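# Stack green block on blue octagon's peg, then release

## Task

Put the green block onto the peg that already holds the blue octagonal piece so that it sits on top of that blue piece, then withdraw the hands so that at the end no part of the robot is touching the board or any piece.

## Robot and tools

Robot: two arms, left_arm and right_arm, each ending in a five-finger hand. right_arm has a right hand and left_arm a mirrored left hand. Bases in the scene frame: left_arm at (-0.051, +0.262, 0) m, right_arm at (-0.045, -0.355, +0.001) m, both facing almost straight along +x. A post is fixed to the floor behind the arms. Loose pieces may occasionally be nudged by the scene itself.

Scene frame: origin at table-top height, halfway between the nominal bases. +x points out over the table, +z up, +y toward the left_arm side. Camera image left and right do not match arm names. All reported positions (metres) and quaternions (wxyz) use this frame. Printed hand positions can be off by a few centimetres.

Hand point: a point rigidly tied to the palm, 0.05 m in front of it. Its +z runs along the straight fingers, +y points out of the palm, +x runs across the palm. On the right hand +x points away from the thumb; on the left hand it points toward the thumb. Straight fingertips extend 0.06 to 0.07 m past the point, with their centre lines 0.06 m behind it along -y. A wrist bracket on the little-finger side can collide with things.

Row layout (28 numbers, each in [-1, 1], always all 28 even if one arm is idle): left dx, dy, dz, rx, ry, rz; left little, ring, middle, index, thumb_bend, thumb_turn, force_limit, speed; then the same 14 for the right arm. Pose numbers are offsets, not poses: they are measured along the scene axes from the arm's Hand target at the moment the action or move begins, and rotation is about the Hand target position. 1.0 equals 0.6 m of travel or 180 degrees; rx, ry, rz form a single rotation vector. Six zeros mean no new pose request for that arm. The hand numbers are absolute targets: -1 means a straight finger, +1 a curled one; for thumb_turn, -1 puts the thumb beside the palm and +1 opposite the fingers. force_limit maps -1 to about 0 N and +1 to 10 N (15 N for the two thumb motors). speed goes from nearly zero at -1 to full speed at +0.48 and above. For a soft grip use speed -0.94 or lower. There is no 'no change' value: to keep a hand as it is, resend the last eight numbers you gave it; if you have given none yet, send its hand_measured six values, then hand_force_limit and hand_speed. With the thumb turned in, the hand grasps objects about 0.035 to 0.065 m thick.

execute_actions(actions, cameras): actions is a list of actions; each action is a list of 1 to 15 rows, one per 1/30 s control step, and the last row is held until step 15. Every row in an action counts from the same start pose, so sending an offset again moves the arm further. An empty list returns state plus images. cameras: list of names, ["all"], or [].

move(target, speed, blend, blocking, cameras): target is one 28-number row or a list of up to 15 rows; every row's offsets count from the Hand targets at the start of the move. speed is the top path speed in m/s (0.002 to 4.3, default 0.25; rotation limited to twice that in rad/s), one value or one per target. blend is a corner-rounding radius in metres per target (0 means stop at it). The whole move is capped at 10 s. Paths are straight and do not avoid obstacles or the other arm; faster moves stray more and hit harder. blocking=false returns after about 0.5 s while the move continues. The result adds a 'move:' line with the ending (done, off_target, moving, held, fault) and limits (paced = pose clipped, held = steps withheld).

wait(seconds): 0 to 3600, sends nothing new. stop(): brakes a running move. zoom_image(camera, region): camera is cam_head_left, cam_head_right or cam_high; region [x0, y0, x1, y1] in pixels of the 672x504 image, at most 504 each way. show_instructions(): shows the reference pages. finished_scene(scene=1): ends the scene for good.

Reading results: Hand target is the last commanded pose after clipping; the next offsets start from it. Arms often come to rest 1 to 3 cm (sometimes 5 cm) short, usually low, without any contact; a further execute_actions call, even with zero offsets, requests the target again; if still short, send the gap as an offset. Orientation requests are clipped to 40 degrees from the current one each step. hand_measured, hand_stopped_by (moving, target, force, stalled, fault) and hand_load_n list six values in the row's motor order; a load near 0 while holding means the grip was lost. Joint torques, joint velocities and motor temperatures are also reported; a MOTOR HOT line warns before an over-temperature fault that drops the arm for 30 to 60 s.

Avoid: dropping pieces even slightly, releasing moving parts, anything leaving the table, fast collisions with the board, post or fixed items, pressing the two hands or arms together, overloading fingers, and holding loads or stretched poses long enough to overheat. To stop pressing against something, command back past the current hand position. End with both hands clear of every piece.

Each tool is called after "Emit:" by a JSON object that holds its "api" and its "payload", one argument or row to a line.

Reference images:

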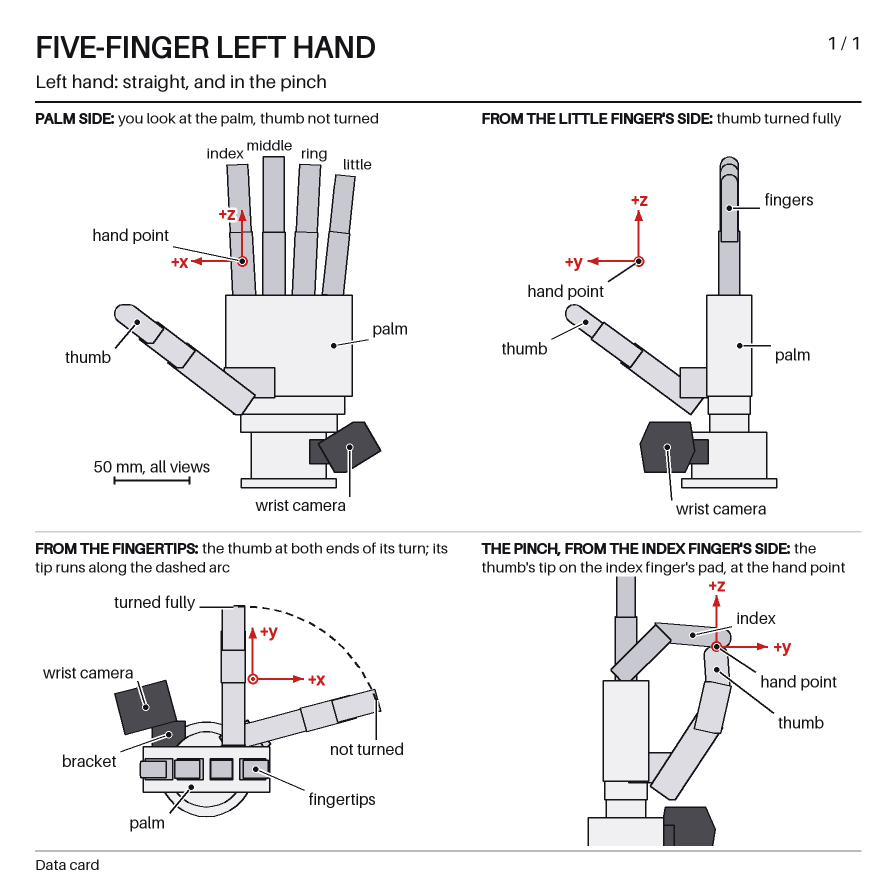

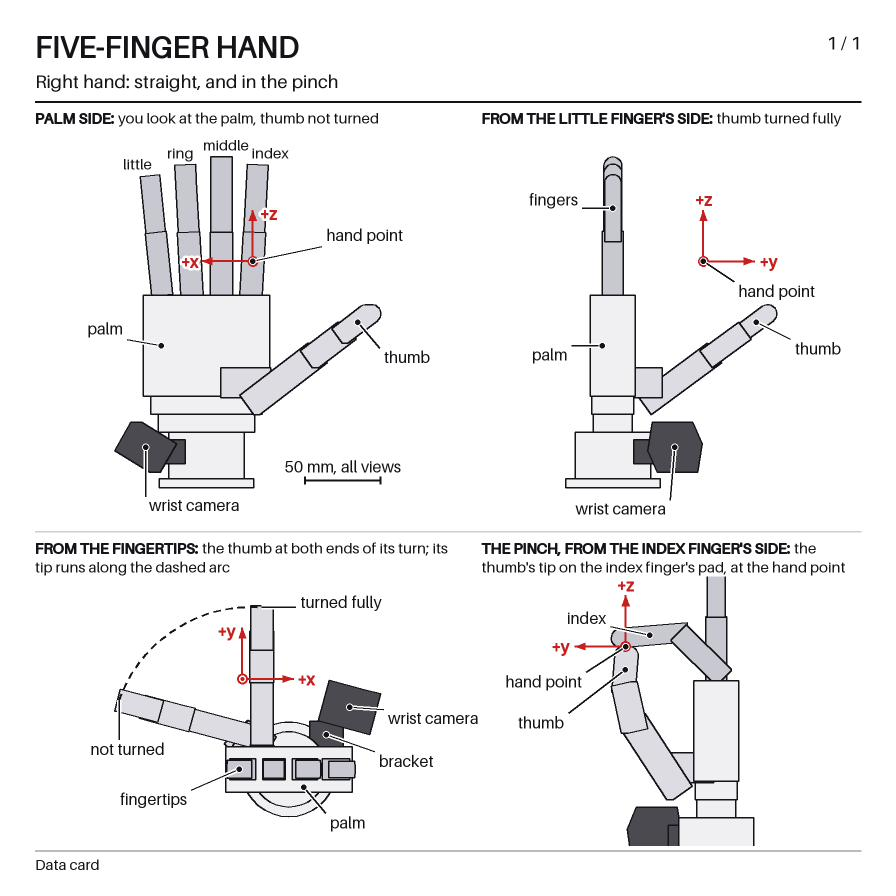

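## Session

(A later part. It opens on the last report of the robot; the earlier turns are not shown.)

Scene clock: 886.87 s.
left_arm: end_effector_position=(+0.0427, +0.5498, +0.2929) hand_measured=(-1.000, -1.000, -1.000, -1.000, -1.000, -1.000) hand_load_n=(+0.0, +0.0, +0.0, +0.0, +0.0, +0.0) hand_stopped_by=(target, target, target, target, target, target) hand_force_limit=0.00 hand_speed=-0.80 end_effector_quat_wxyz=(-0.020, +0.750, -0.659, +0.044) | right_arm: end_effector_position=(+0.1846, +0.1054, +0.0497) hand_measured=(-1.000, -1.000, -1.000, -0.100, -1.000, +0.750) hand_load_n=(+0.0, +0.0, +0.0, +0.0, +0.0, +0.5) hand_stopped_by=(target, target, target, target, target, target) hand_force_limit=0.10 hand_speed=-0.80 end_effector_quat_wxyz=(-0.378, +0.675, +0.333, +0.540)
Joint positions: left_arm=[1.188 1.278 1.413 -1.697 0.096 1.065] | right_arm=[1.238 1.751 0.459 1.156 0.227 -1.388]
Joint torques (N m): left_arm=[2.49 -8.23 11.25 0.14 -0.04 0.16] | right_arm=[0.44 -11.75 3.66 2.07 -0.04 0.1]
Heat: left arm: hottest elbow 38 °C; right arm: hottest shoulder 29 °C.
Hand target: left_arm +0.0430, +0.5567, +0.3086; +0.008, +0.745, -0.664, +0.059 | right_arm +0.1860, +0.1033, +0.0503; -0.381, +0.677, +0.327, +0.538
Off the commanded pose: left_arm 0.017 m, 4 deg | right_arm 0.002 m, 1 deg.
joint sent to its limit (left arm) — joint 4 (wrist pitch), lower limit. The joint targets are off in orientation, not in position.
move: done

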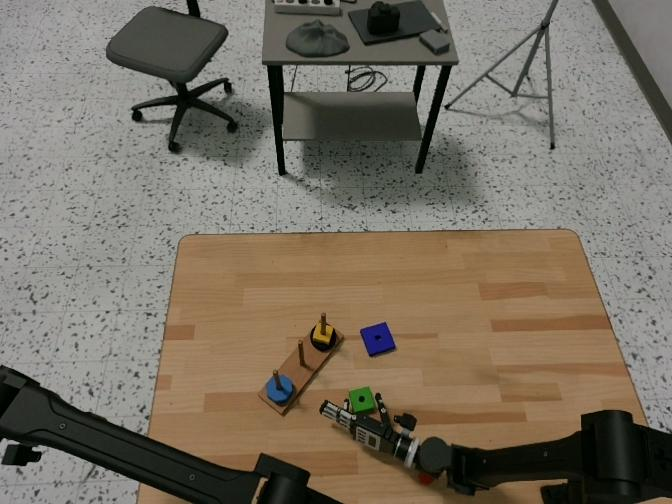

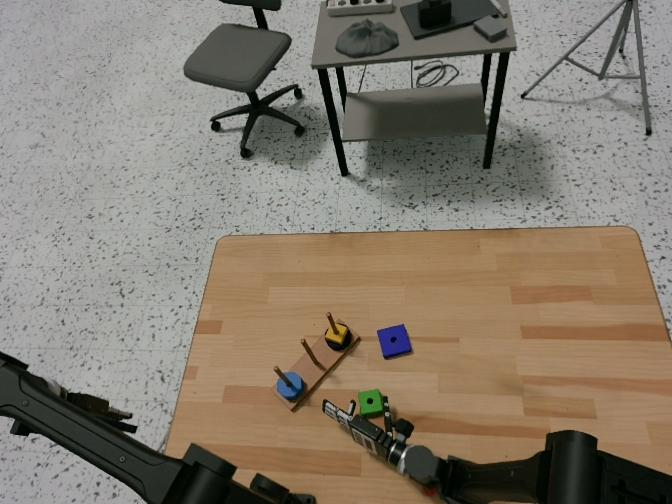

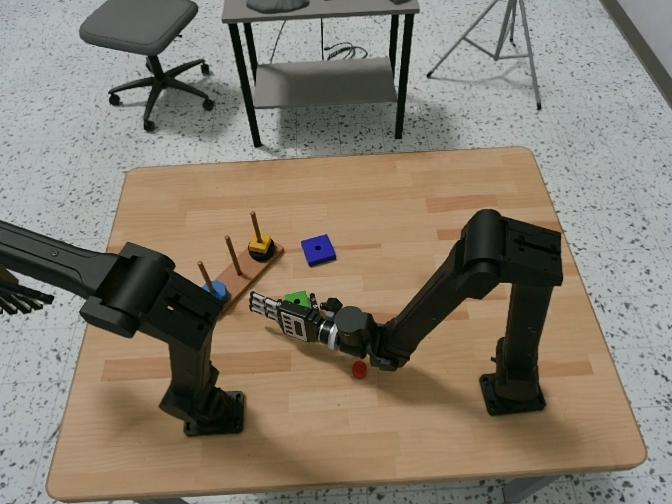

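Emit:
{"api": "move", "payload": {
  "target": [0,0,0,0,0,0,-1,-1,-1,-1,-1,-1,0,-0.8,0.0063,0.004,-0.0592,0,0,0,-1,-1,-1,-0.1,-1,0.75,0.1,-0.8],
  "speed": 0.05,
  "cameras": ["all"]
}}

Emit:
{"api": "zoom_image", "payload": {
  "camera": "cam_head_left",
  "region": [310, 360, 410, 430]
}}

Emit:
{"api": "zoom_image", "payload": {
  "camera": "cam_head_right",
  "region": [320, 360, 420, 430]
}}

Scene clock: 901.93 s.
left_arm: end_effector_position=(+0.0427, +0.5498, +0.2929) hand_measured=(-1.000, -1.000, -1.000, -1.000, -1.000, -1.000) hand_load_n=(+0.0, +0.0, +0.0, +0.0, +0.0, +0.0) hand_stopped_by=(target, target, target, target, target, target) hand_force_limit=0.00 hand_speed=-0.80 end_effector_quat_wxyz=(-0.020, +0.750, -0.659, +0.044) | right_arm: end_effector_position=(+0.1850, +0.1015, +0.0155) hand_measured=(-1.000, -1.000, -1.000, -0.100, -1.000, +0.750) hand_load_n=(+0.0, +0.0, +0.0, +0.0, +0.0, +0.0) hand_stopped_by=(target, target, target, target, target, target) hand_force_limit=0.10 hand_speed=-0.80 end_effector_quat_wxyz=(-0.375, +0.678, +0.336, +0.536)
Joint positions: left_arm=[1.188 1.278 1.413 -1.697 0.096 1.065] | right_arm=[1.232 1.88 0.459 1.273 0.217 -1.388]
Joint torques (N m): left_arm=[2.43 -8.47 11.36 0.18 -0.03 0.11] | right_arm=[0.09 -10.93 3.97 2.71 -0.06 0.07]
Heat: left arm: hottest elbow 38 °C; right arm: hottest shoulder 30 °C.
Hand target: left_arm +0.0430, +0.5567, +0.3086; +0.008, +0.745, -0.664, +0.059 | right_arm +0.1897, +0.1058, +0.0149; -0.381, +0.677, +0.328, +0.538
Off the commanded pose: left_arm 0.017 m, 4 deg | right_arm 0.006 m, 1 deg.
joint sent to its limit (left arm) — joint 4 (wrist pitch), lower limit. The joint targets are off in orientation, not in position.
move: done

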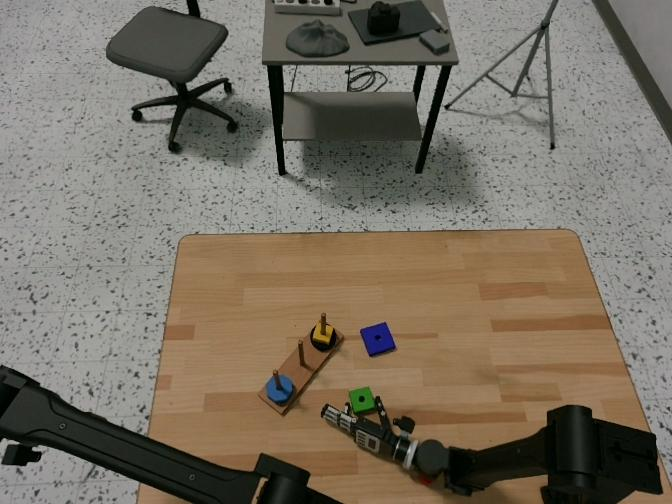

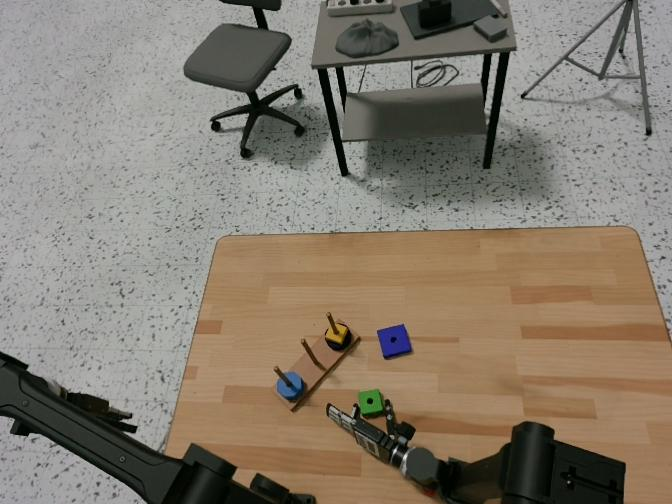

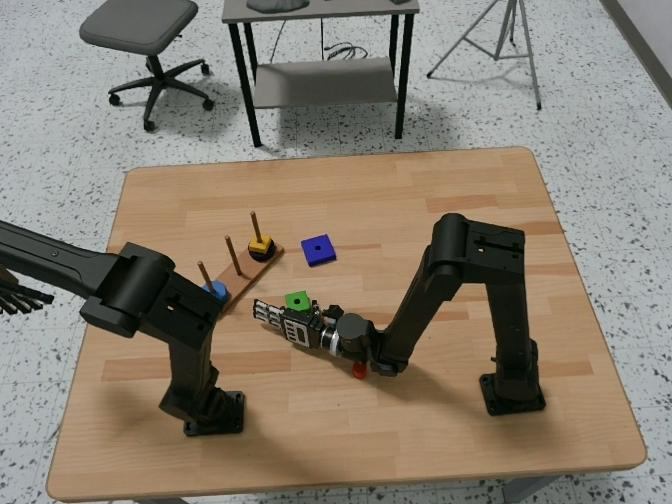

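Scaled by 5.040 from the camera's image (finer frame: 960x720).

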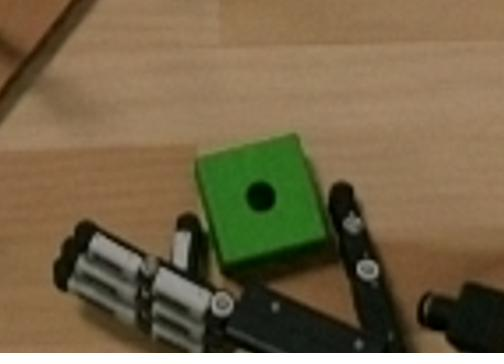

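Scaled by 5.040 from the camera's image (finer frame: 960x720).

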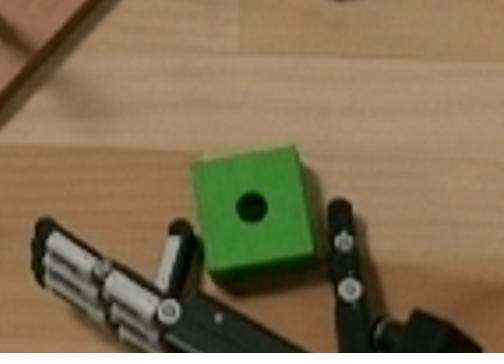

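Emit:
{"api": "move", "payload": {
  "target": [0,0,0,0,0,0,-1,-1,-1,-1,-1,-1,0,-0.8,0.0025,0.0155,0.0012,0,0,0,-1,-1,-1,-0.1,-1,0.75,0.1,-0.8],
  "speed": 0.03,
  "cameras": ["all"]
}}

Emit:
{"api": "zoom_image", "payload": {
  "camera": "cam_head_left",
  "region": [310, 360, 410, 430]
}}

Emit:
{"api": "zoom_image", "payload": {
  "camera": "cam_head_right",
  "region": [320, 360, 420, 430]
}}

Scene clock: 916.20 s.
left_arm: end_effector_position=(+0.0427, +0.5498, +0.2929) hand_measured=(-1.000, -1.000, -1.000, -1.000, -1.000, -1.000) hand_load_n=(+0.0, +0.5, +0.0, +0.0, +0.0, +0.0) hand_stopped_by=(target, target, target, target, target, target) hand_force_limit=0.00 hand_speed=-0.80 end_effector_quat_wxyz=(-0.020, +0.750, -0.659, +0.044) | right_arm: end_effector_position=(+0.1880, +0.1118, +0.0228) hand_measured=(-1.000, -1.000, -1.000, -0.100, -1.000, +0.750) hand_load_n=(+0.0, +0.0, +0.0, +0.0, +0.0, +0.5) hand_stopped_by=(target, target, target, target, target, target) hand_force_limit=0.10 hand_speed=-0.80 end_effector_quat_wxyz=(-0.382, +0.672, +0.331, +0.542)
Joint positions: left_arm=[1.188 1.278 1.413 -1.697 0.096 1.065] | right_arm=[1.232 1.88 0.483 1.273 0.217 -1.388]
Joint torques (N m): left_arm=[2.37 -8.47 11.33 0.13 -0.04 0.12] | right_arm=[0.62 -10.99 4.27 1.91 0.08 0.05]
Heat: left arm: hottest elbow 38 °C; right arm: hottest shoulder 30 °C.
Hand target: left_arm +0.0430, +0.5567, +0.3086; +0.008, +0.745, -0.664, +0.059 | right_arm +0.1912, +0.1152, +0.0157; -0.381, +0.677, +0.328, +0.538
Off the commanded pose: left_arm 0.017 m, 4 deg | right_arm 0.008 m, 1 deg.
joint sent to its limit (left arm) — joint 4 (wrist pitch), lower limit. The joint targets are off in orientation, not in position.
move: done

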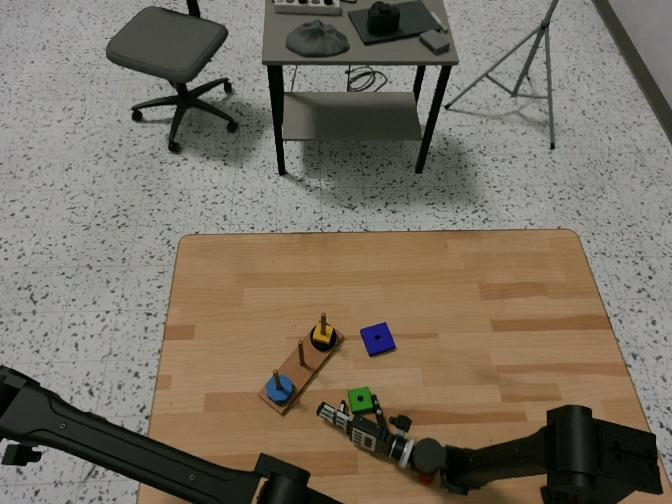

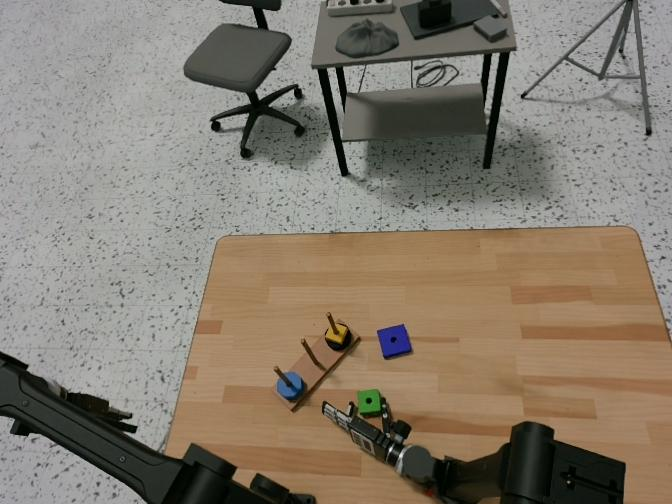

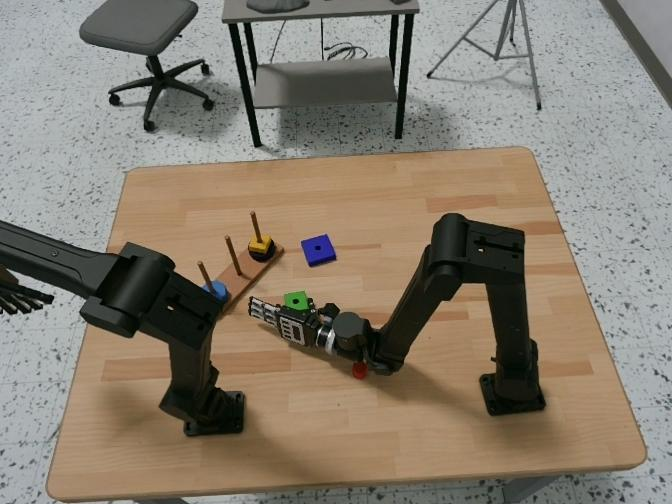

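Scaled by 5.040 from the camera's image (finer frame: 960x720).

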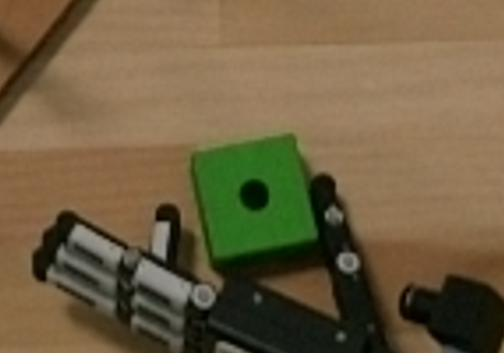

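Scaled by 5.040 from the camera's image (finer frame: 960x720).

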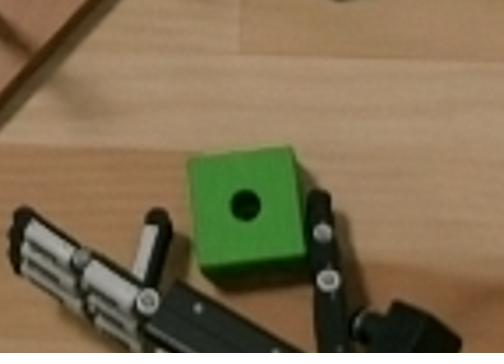

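Emit:
{"api": "move", "payload": {
  "target": [0,0,0,0,0,0,-1,-1,-1,-1,-1,-1,0,-0.8,0.0025,-0.002,-0.011,0,0,0,-1,-1,-1,-0.1,-1,0.75,0.1,-0.8],
  "speed": 0.03,
  "cameras": ["all"]
}}

Emit:
{"api": "zoom_image", "payload": {
  "camera": "cam_head_left",
  "region": [310, 360, 410, 430]
}}

Emit:
{"api": "zoom_image", "payload": {
  "camera": "cam_head_right",
  "region": [320, 360, 420, 430]
}}

Scene clock: 933.83 s.
left_arm: end_effector_position=(+0.0427, +0.5498, +0.2929) hand_measured=(-1.000, -1.000, -1.000, -1.000, -1.000, -1.000) hand_load_n=(-0.5, +0.0, +0.0, +0.0, +0.0, +0.0) hand_stopped_by=(target, target, target, target, target, target) hand_force_limit=0.00 hand_speed=-0.80 end_effector_quat_wxyz=(-0.020, +0.750, -0.659, +0.044) | right_arm: end_effector_position=(+0.1879, +0.1111, +0.0149) hand_measured=(-1.000, -1.000, -1.000, -0.100, -1.000, +0.750) hand_load_n=(+0.0, +0.0, +0.0, +0.0, +0.0, -1.0) hand_stopped_by=(target, target, target, target, target, target) hand_force_limit=0.10 hand_speed=-0.80 end_effector_quat_wxyz=(-0.379, +0.674, +0.333, +0.539)
Joint positions: left_arm=[1.188 1.278 1.413 -1.697 0.096 1.065] | right_arm=[1.231 1.902 0.485 1.281 0.216 -1.388]
Joint torques (N m): left_arm=[2.32 -8.29 11.38 0.09 -0.05 0.12] | right_arm=[0.15 -10.7 4.05 2.51 -0.04 0.08]
Heat: left arm: hottest elbow 38 °C; right arm: hottest shoulder 30 °C.
Hand target: left_arm +0.0430, +0.5567, +0.3086; +0.008, +0.745, -0.664, +0.059 | right_arm +0.1927, +0.1140, +0.0090; -0.381, +0.677, +0.327, +0.538
Off the commanded pose: left_arm 0.017 m, 4 deg | right_arm 0.008 m, 1 deg.
joint sent to its limit (left arm) — joint 4 (wrist pitch), lower limit. The joint targets are off in orientation, not in position.
move: done

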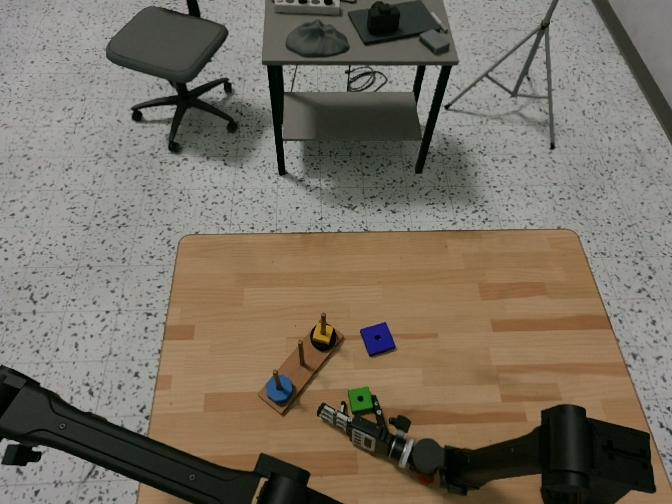

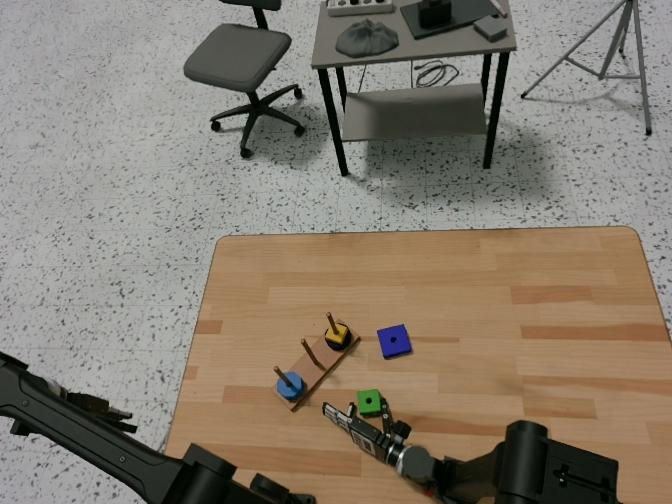

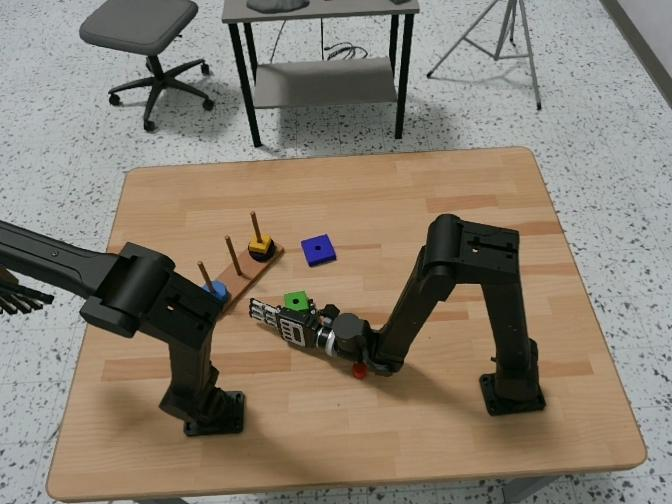

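Scaled by 5.040 from the camera's image (finer frame: 960x720).

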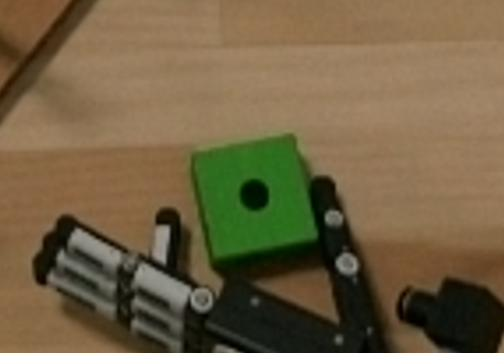

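Scaled by 5.040 from the camera's image (finer frame: 960x720).

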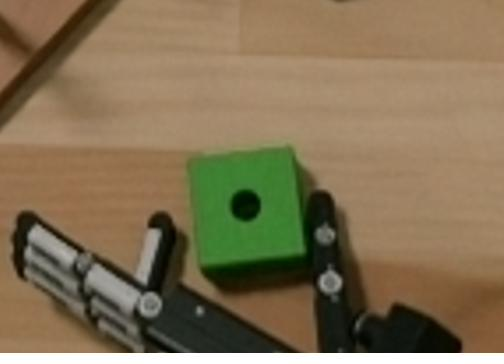

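Emit:
{"api": "move", "payload": {
  "target": [
    [0,0,0,0,0,0,-1,-1,-1,-1,-1,-1,0,-0.8,0.004,0.001,0,0,0,0,-1,-1,-1,-0.1,-1,0.75,0.5,-0.8],
    [0,0,0,0,0,0,-1,-1,-1,-1,-1,-1,0,-0.8,0.004,0.001,0,0,0,0,-1,-1,-1,0.6,-1,0.75,0.5,-0.92]
  ],
  "speed": 0.03,
  "cameras": ["all"]
}}

Emit:
{"api": "zoom_image", "payload": {
  "camera": "cam_head_left",
  "region": [310, 360, 410, 430]
}}

Emit:
{"api": "zoom_image", "payload": {
  "camera": "cam_head_right",
  "region": [320, 360, 420, 430]
}}

Scene clock: 948.03 s.
left_arm: end_effector_position=(+0.0427, +0.5498, +0.2929) hand_measured=(-1.000, -1.000, -1.000, -1.000, -1.000, -1.000) hand_load_n=(+0.0, +0.0, +0.0, +0.0, +0.0, +0.0) hand_stopped_by=(target, target, target, target, target, target) hand_force_limit=0.00 hand_speed=-0.80 end_effector_quat_wxyz=(-0.020, +0.750, -0.659, +0.044) | right_arm: end_effector_position=(+0.1902, +0.1119, +0.0151) hand_measured=(-1.000, -1.000, -1.000, +0.106, -1.000, +0.750) hand_load_n=(+0.0, +0.0, +0.0, +9.0, +0.5, -1.0) hand_stopped_by=(target, target, target, force, target, target) hand_force_limit=0.50 hand_speed=-0.92 end_effector_quat_wxyz=(-0.380, +0.674, +0.333, +0.539)
Joint positions: left_arm=[1.188 1.278 1.413 -1.697 0.096 1.065] | right_arm=[1.225 1.903 0.489 1.281 0.209 -1.388]
Joint torques (N m): left_arm=[2.78 -8.06 11.18 0.27 -0.04 0.1] | right_arm=[0.15 -10.58 4.07 2.45 -0.03 0.07]
Heat: left arm: hottest elbow 38 °C; right arm: hottest shoulder 30 °C.
Hand target: left_arm +0.0430, +0.5567, +0.3086; +0.008, +0.745, -0.664, +0.059 | right_arm +0.1952, +0.1145, +0.0091; -0.381, +0.677, +0.327, +0.538
Off the commanded pose: left_arm 0.017 m, 4 deg | right_arm 0.008 m, 1 deg.
joint sent to its limit (left arm) — joint 4 (wrist pitch), lower limit. The joint targets are off in orientation, not in position.
move: done

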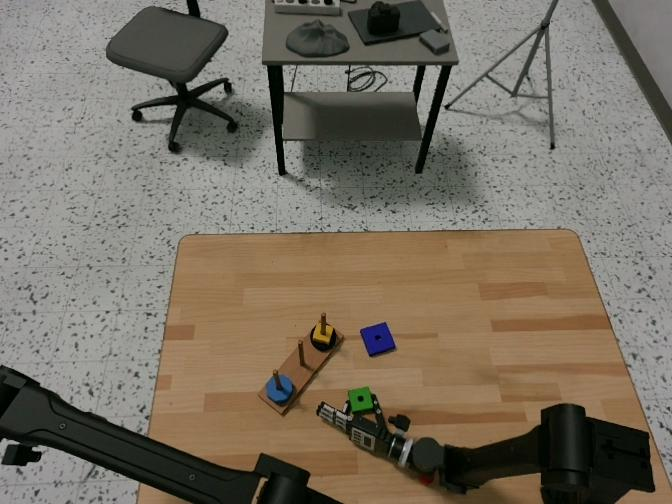

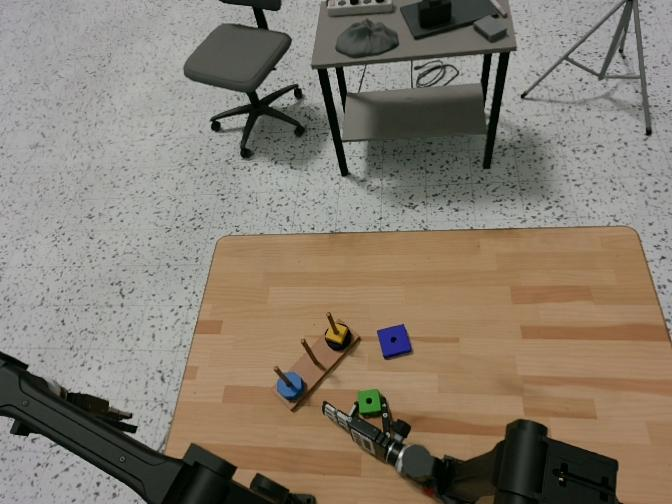

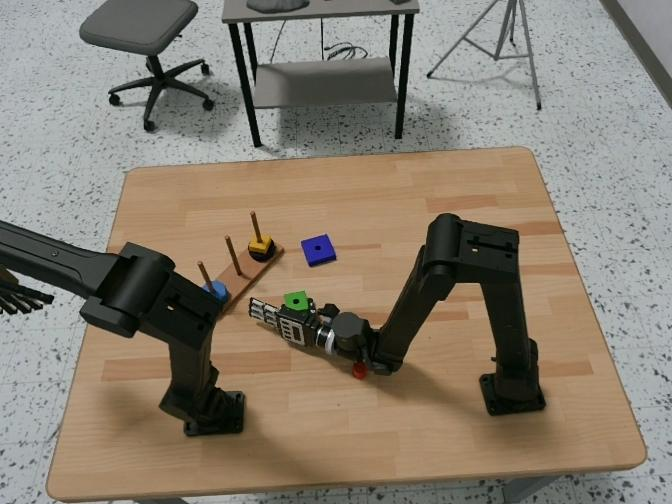

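Scaled by 5.040 from the camera's image (finer frame: 960x720).

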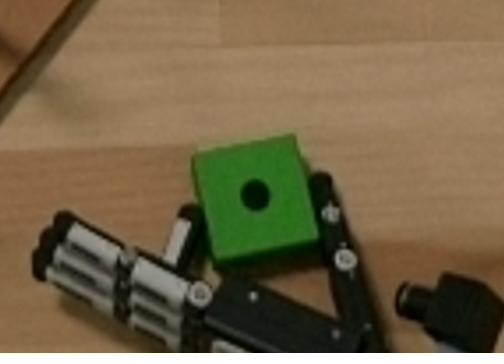

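Scaled by 5.040 from the camera's image (finer frame: 960x720).

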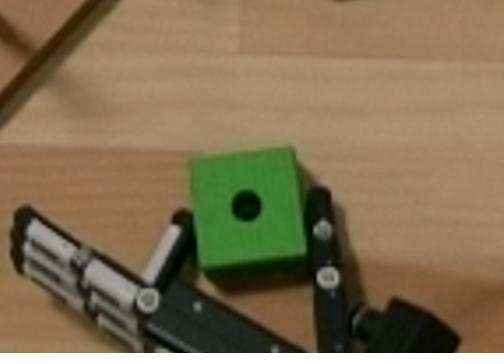

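Emit:
{"api": "move", "payload": {
  "target": [0,0,0,0,0,0,-1,-1,-1,-1,-1,-1,0,-0.8,-0.005,-0.003,0.09,0,0,0,-1,-1,-1,0.6,-1,0.75,0.5,-0.92],
  "speed": 0.04,
  "cameras": ["all"]
}}

Emit:
{"api": "zoom_image", "payload": {
  "camera": "cam_head_left",
  "region": [310, 360, 410, 430]
}}

Emit:
{"api": "zoom_image", "payload": {
  "camera": "cam_head_right",
  "region": [320, 360, 420, 430]
}}

Emit:
{"api": "zoom_image", "payload": {
  "camera": "cam_high",
  "region": [240, 240, 340, 320]
}}

Scene clock: 958.93 s.
left_arm: end_effector_position=(+0.0427, +0.5498, +0.2929) hand_measured=(-1.000, -1.000, -1.000, -1.000, -1.000, -1.000) hand_load_n=(+0.0, +0.0, +0.0, +0.0, +0.0, +0.0) hand_stopped_by=(target, target, target, target, target, target) hand_force_limit=0.00 hand_speed=-0.80 end_effector_quat_wxyz=(-0.020, +0.750, -0.659, +0.044) | right_arm: end_effector_position=(+0.1913, +0.1158, +0.0653) hand_measured=(-1.000, -1.000, -1.000, +0.106, -1.000, +0.750) hand_load_n=(+0.0, +0.5, +0.0, +8.5, +0.5, +0.0) hand_stopped_by=(target, target, target, force, target, target) hand_force_limit=0.50 hand_speed=-0.92 end_effector_quat_wxyz=(-0.383, +0.672, +0.331, +0.541)
Joint positions: left_arm=[1.188 1.278 1.413 -1.697 0.096 1.065] | right_arm=[1.225 1.712 0.489 1.1 0.209 -1.387]
Joint torques (N m): left_arm=[2.73 -8.23 11.43 0.1 -0.05 0.11] | right_arm=[0.79 -12.28 4.11 1.57 0.23 0.06]
Heat: left arm: hottest elbow 38 °C; right arm: hottest shoulder 30 °C.
Hand target: left_arm +0.0430, +0.5567, +0.3086; +0.008, +0.745, -0.664, +0.059 | right_arm +0.1922, +0.1127, +0.0630; -0.381, +0.677, +0.327, +0.538
Off the commanded pose: left_arm 0.017 m, 4 deg | right_arm 0.004 m, 1 deg.
joint sent to its limit (left arm) — joint 4 (wrist pitch), lower limit. The joint targets are off in orientation, not in position.
move: done

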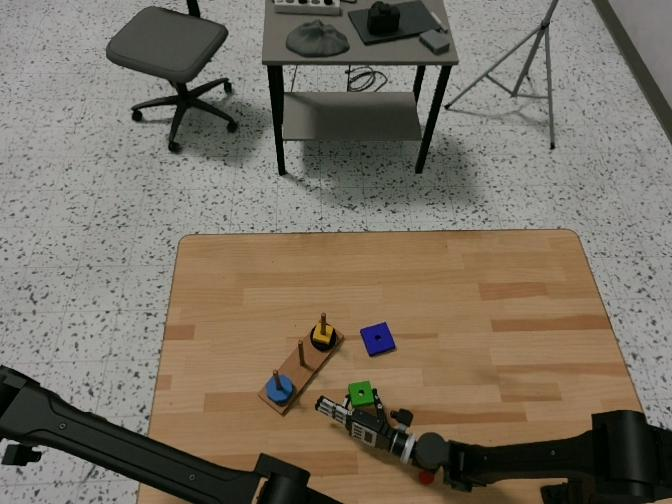

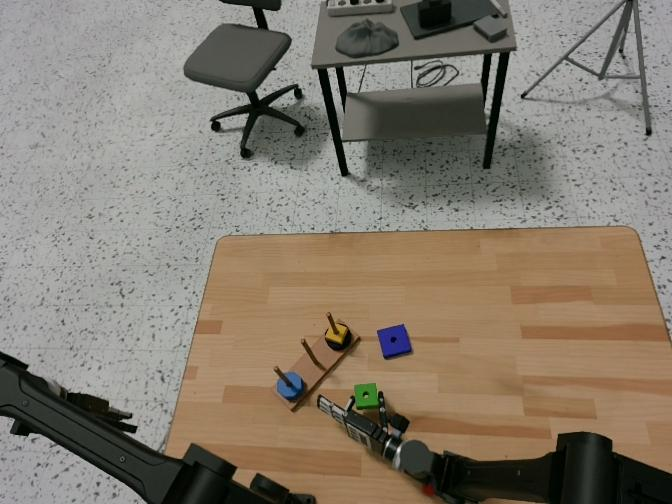

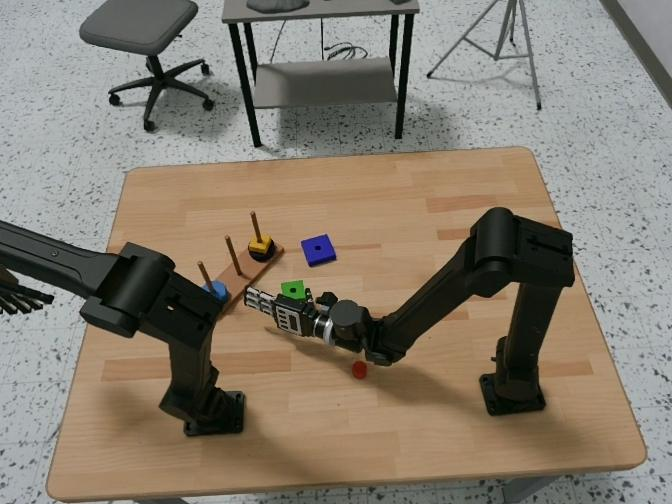

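Scaled by 5.040 from the camera's image (finer frame: 960x720).

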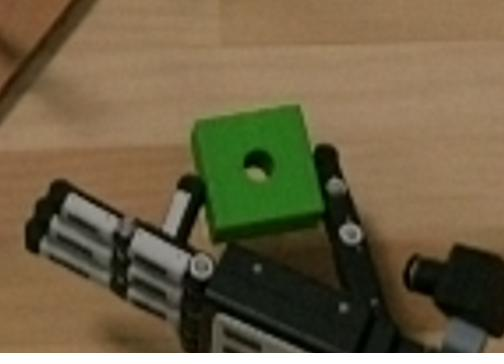

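Scaled by 5.040 from the camera's image (finer frame: 960x720).

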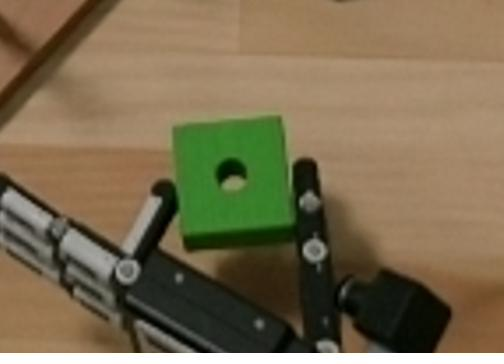

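Scaled by 5.040 from the camera's image (finer frame: 960x720).

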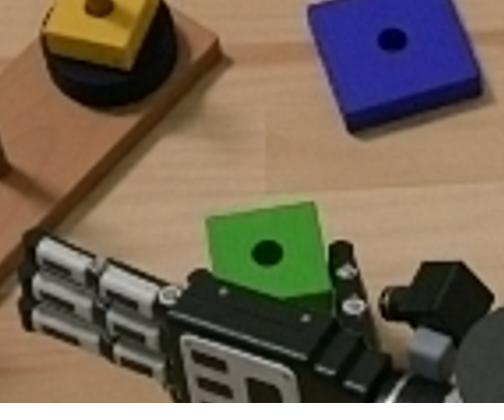

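Emit:
{"api": "move", "payload": {
  "target": [
    [0,0,0,0,0,0,-1,-1,-1,-1,-1,-1,0,-0.8,0.0047,0.062,0.245,0,0,0,-1,-1,-1,0.6,-1,0.75,0.5,-0.92],
    [0,0,0,0,0,0,-1,-1,-1,-1,-1,-1,0,-0.8,0.0393,0.3227,0.26,0,0,0,-1,-1,-1,0.6,-1,0.75,0.5,-0.92]
  ],
  "speed": 0.1,
  "blend": [0.03,0],
  "cameras": ["all"]
}}

Emit:
{"api": "zoom_image", "payload": {
  "camera": "cam_head_left",
  "region": [230, 320, 370, 420]
}}

Emit:
{"api": "zoom_image", "payload": {
  "camera": "cam_head_right",
  "region": [230, 310, 370, 410]
}}

Emit:
{"api": "zoom_image", "payload": {
  "camera": "cam_high",
  "region": [150, 180, 290, 280]
}}

Scene clock: 1008.43 s.
left_arm: end_effector_position=(+0.0427, +0.5498, +0.2929) hand_measured=(-1.000, -1.000, -1.000, -1.000, -1.000, -1.000) hand_load_n=(+0.0, +0.0, +0.0, +0.0, +0.0, +0.0) hand_stopped_by=(target, target, target, target, target, target) hand_force_limit=0.00 hand_speed=-0.80 end_effector_quat_wxyz=(-0.020, +0.750, -0.659, +0.044) | right_arm: end_effector_position=(+0.2174, +0.2927, +0.2131) hand_measured=(-1.000, -1.000, -1.000, +0.106, -1.000, +0.750) hand_load_n=(+0.5, +0.0, +0.0, +9.0, +0.5, +0.0) hand_stopped_by=(target, target, target, force, target, target) hand_force_limit=0.50 hand_speed=-0.92 end_effector_quat_wxyz=(-0.375, +0.678, +0.331, +0.538)
Joint positions: left_arm=[1.188 1.278 1.413 -1.697 0.096 1.065] | right_arm=[1.276 1.687 1.106 0.436 0.269 -1.378]
Joint torques (N m): left_arm=[2.73 -8.18 11.07 0.16 0 0.12] | right_arm=[1.49 -14.74 11.18 1.65 0.26 0.08]
Heat: left arm: hottest elbow 38 °C; right arm: hottest shoulder 30 °C.
Hand target: left_arm +0.0430, +0.5567, +0.3086; +0.008, +0.745, -0.664, +0.059 | right_arm +0.2155, +0.3064, +0.2190; -0.381, +0.677, +0.328, +0.538
Off the commanded pose: left_arm 0.017 m, 4 deg | right_arm 0.015 m, 1 deg.
joint sent to its limit (left arm) — joint 4 (wrist pitch), lower limit. The joint targets are off in orientation, not in position.
move: off_target (right_arm)

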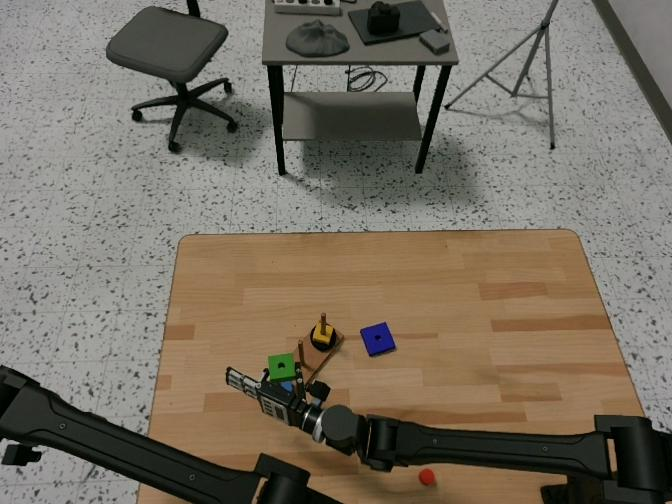

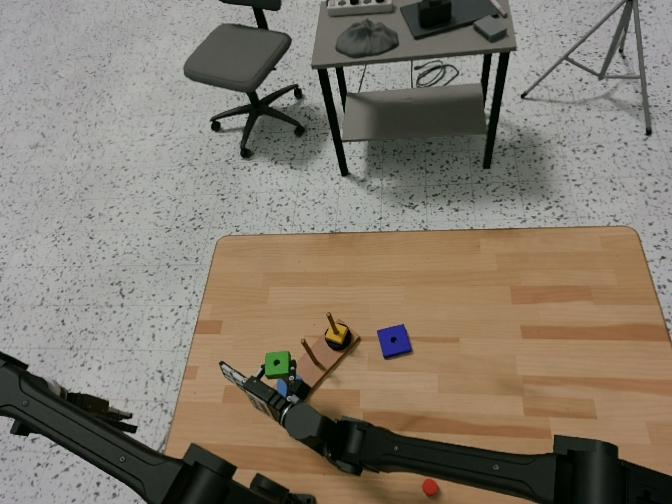

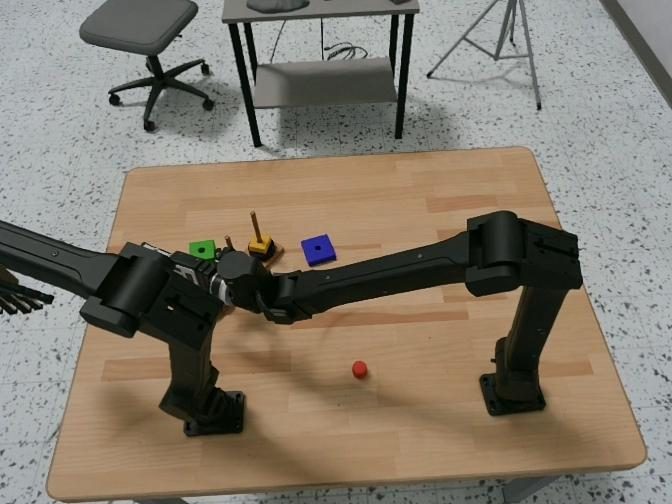

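Scaled by 3.600 from the camera's image (finer frame: 960x720).

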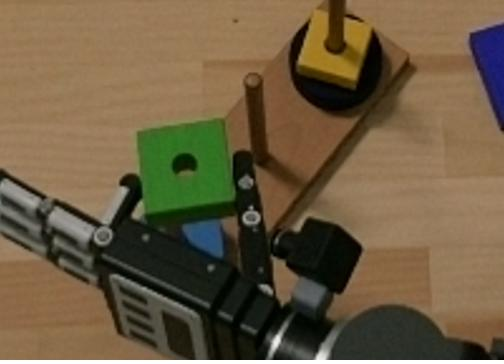

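Scaled by 3.600 from the camera's image (finer frame: 960x720).

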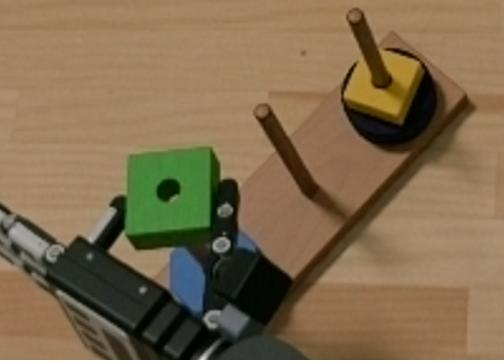

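Scaled by 3.600 from the camera's image (finer frame: 960x720).

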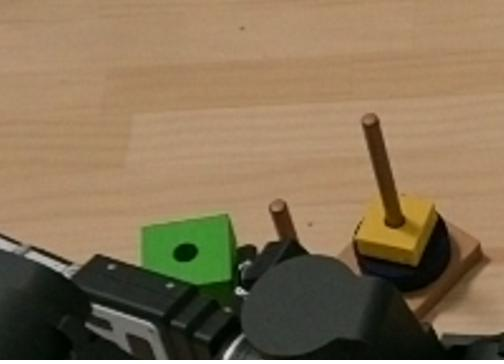

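Emit:
{"api": "move", "payload": {
  "target": [0,0,0,0,0,0,-1,-1,-1,-1,-1,-1,0,-0.8,0.005,0.0275,-0.0167,0,0,0,-1,-1,-1,0.6,-1,0.75,0.5,-0.92],
  "speed": 0.05,
  "cameras": ["all"]
}}

Emit:
{"api": "zoom_image", "payload": {
  "camera": "cam_head_left",
  "region": [240, 335, 310, 385]
}}

Emit:
{"api": "zoom_image", "payload": {
  "camera": "cam_head_right",
  "region": [240, 335, 310, 385]
}}

Emit:
{"api": "zoom_image", "payload": {
  "camera": "cam_high",
  "region": [170, 220, 240, 270]
}}

Scene clock: 1039.20 s.
left_arm: end_effector_position=(+0.0427, +0.5498, +0.2929) hand_measured=(-1.000, -1.000, -1.000, -1.000, -1.000, -1.000) hand_load_n=(-0.5, +0.0, +0.0, +0.0, +0.0, +0.0) hand_stopped_by=(target, target, target, target, target, target) hand_force_limit=0.00 hand_speed=-0.80 end_effector_quat_wxyz=(-0.020, +0.750, -0.659, +0.044) | right_arm: end_effector_position=(+0.2208, +0.3081, +0.1993) hand_measured=(-1.000, -1.000, -1.000, +0.106, -1.000, +0.750) hand_load_n=(+0.0, +0.0, +0.0, +9.0, +0.0, +0.0) hand_stopped_by=(target, target, target, force, target, target) hand_force_limit=0.50 hand_speed=-0.92 end_effector_quat_wxyz=(-0.371, +0.681, +0.334, +0.535)
Joint positions: left_arm=[1.188 1.278 1.413 -1.697 0.096 1.065] | right_arm=[1.277 1.74 1.147 0.436 0.27 -1.378]
Joint torques (N m): left_arm=[2.67 -7.88 11.36 0.14 -0.08 0.12] | right_arm=[1.61 -16.03 11.21 2 0.25 0.06]
Heat: left arm: hottest elbow 39 °C; right arm: hottest elbow 32 °C.
Hand target: left_arm +0.0430, +0.5567, +0.3086; +0.008, +0.745, -0.664, +0.059 | right_arm +0.2186, +0.3229, +0.2090; -0.381, +0.677, +0.328, +0.538
Off the commanded pose: left_arm 0.017 m, 4 deg | right_arm 0.018 m, 1 deg.
joint sent to its limit (left arm) — joint 4 (wrist pitch), lower limit. The joint targets are off in orientation, not in position.
move: off_target (right_arm)

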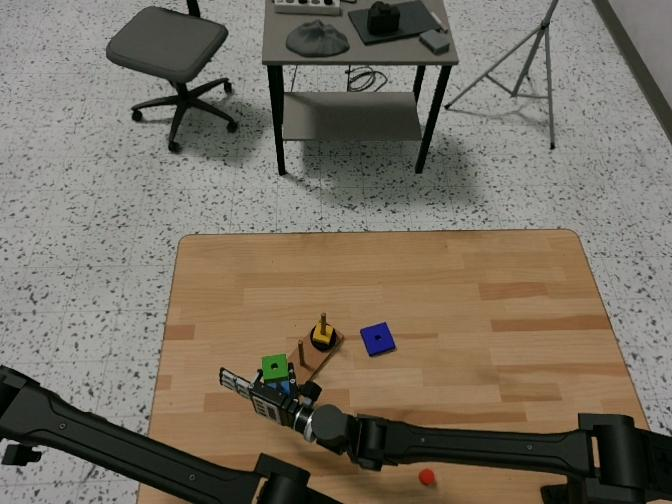

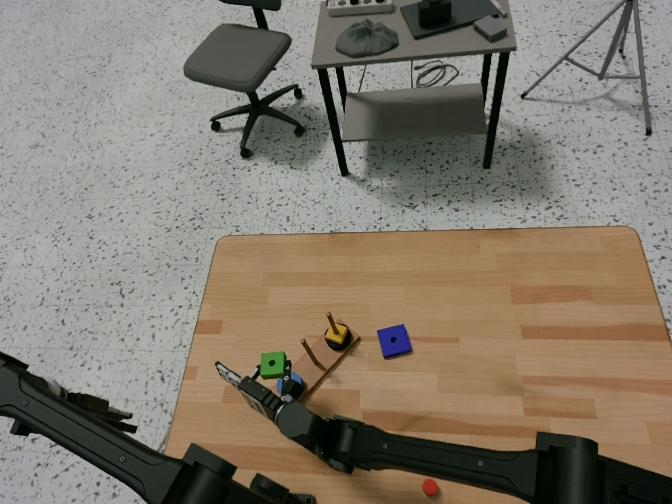

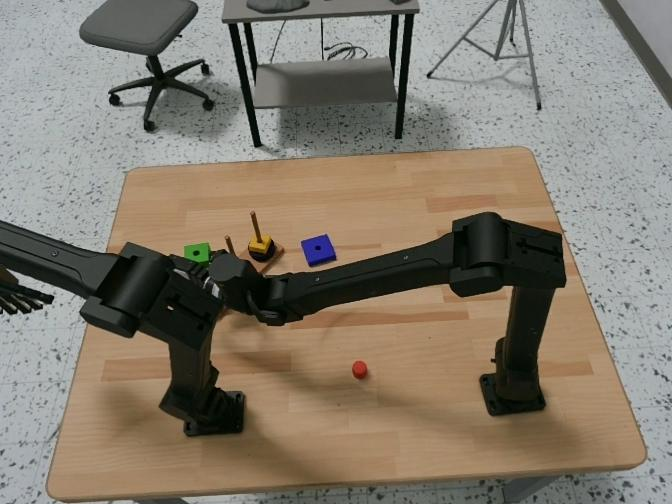

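Scaled by 7.200 from the camera's image (finer frame: 960x720).

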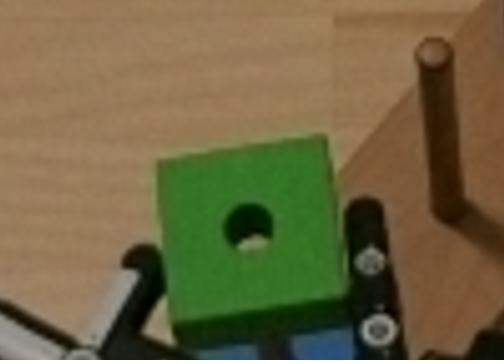

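Scaled by 7.200 from the camera's image (finer frame: 960x720).

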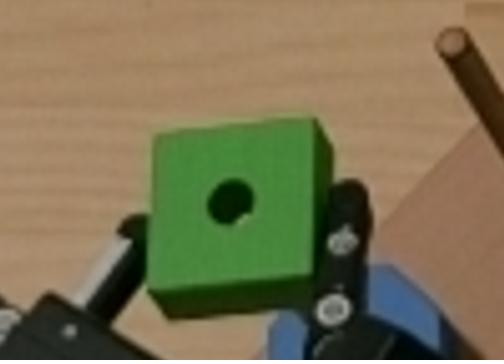

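Scaled by 7.200 from the camera's image (finer frame: 960x720).

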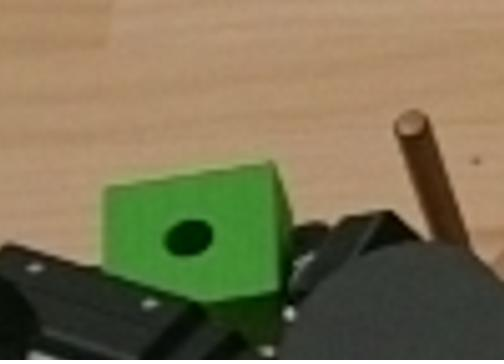

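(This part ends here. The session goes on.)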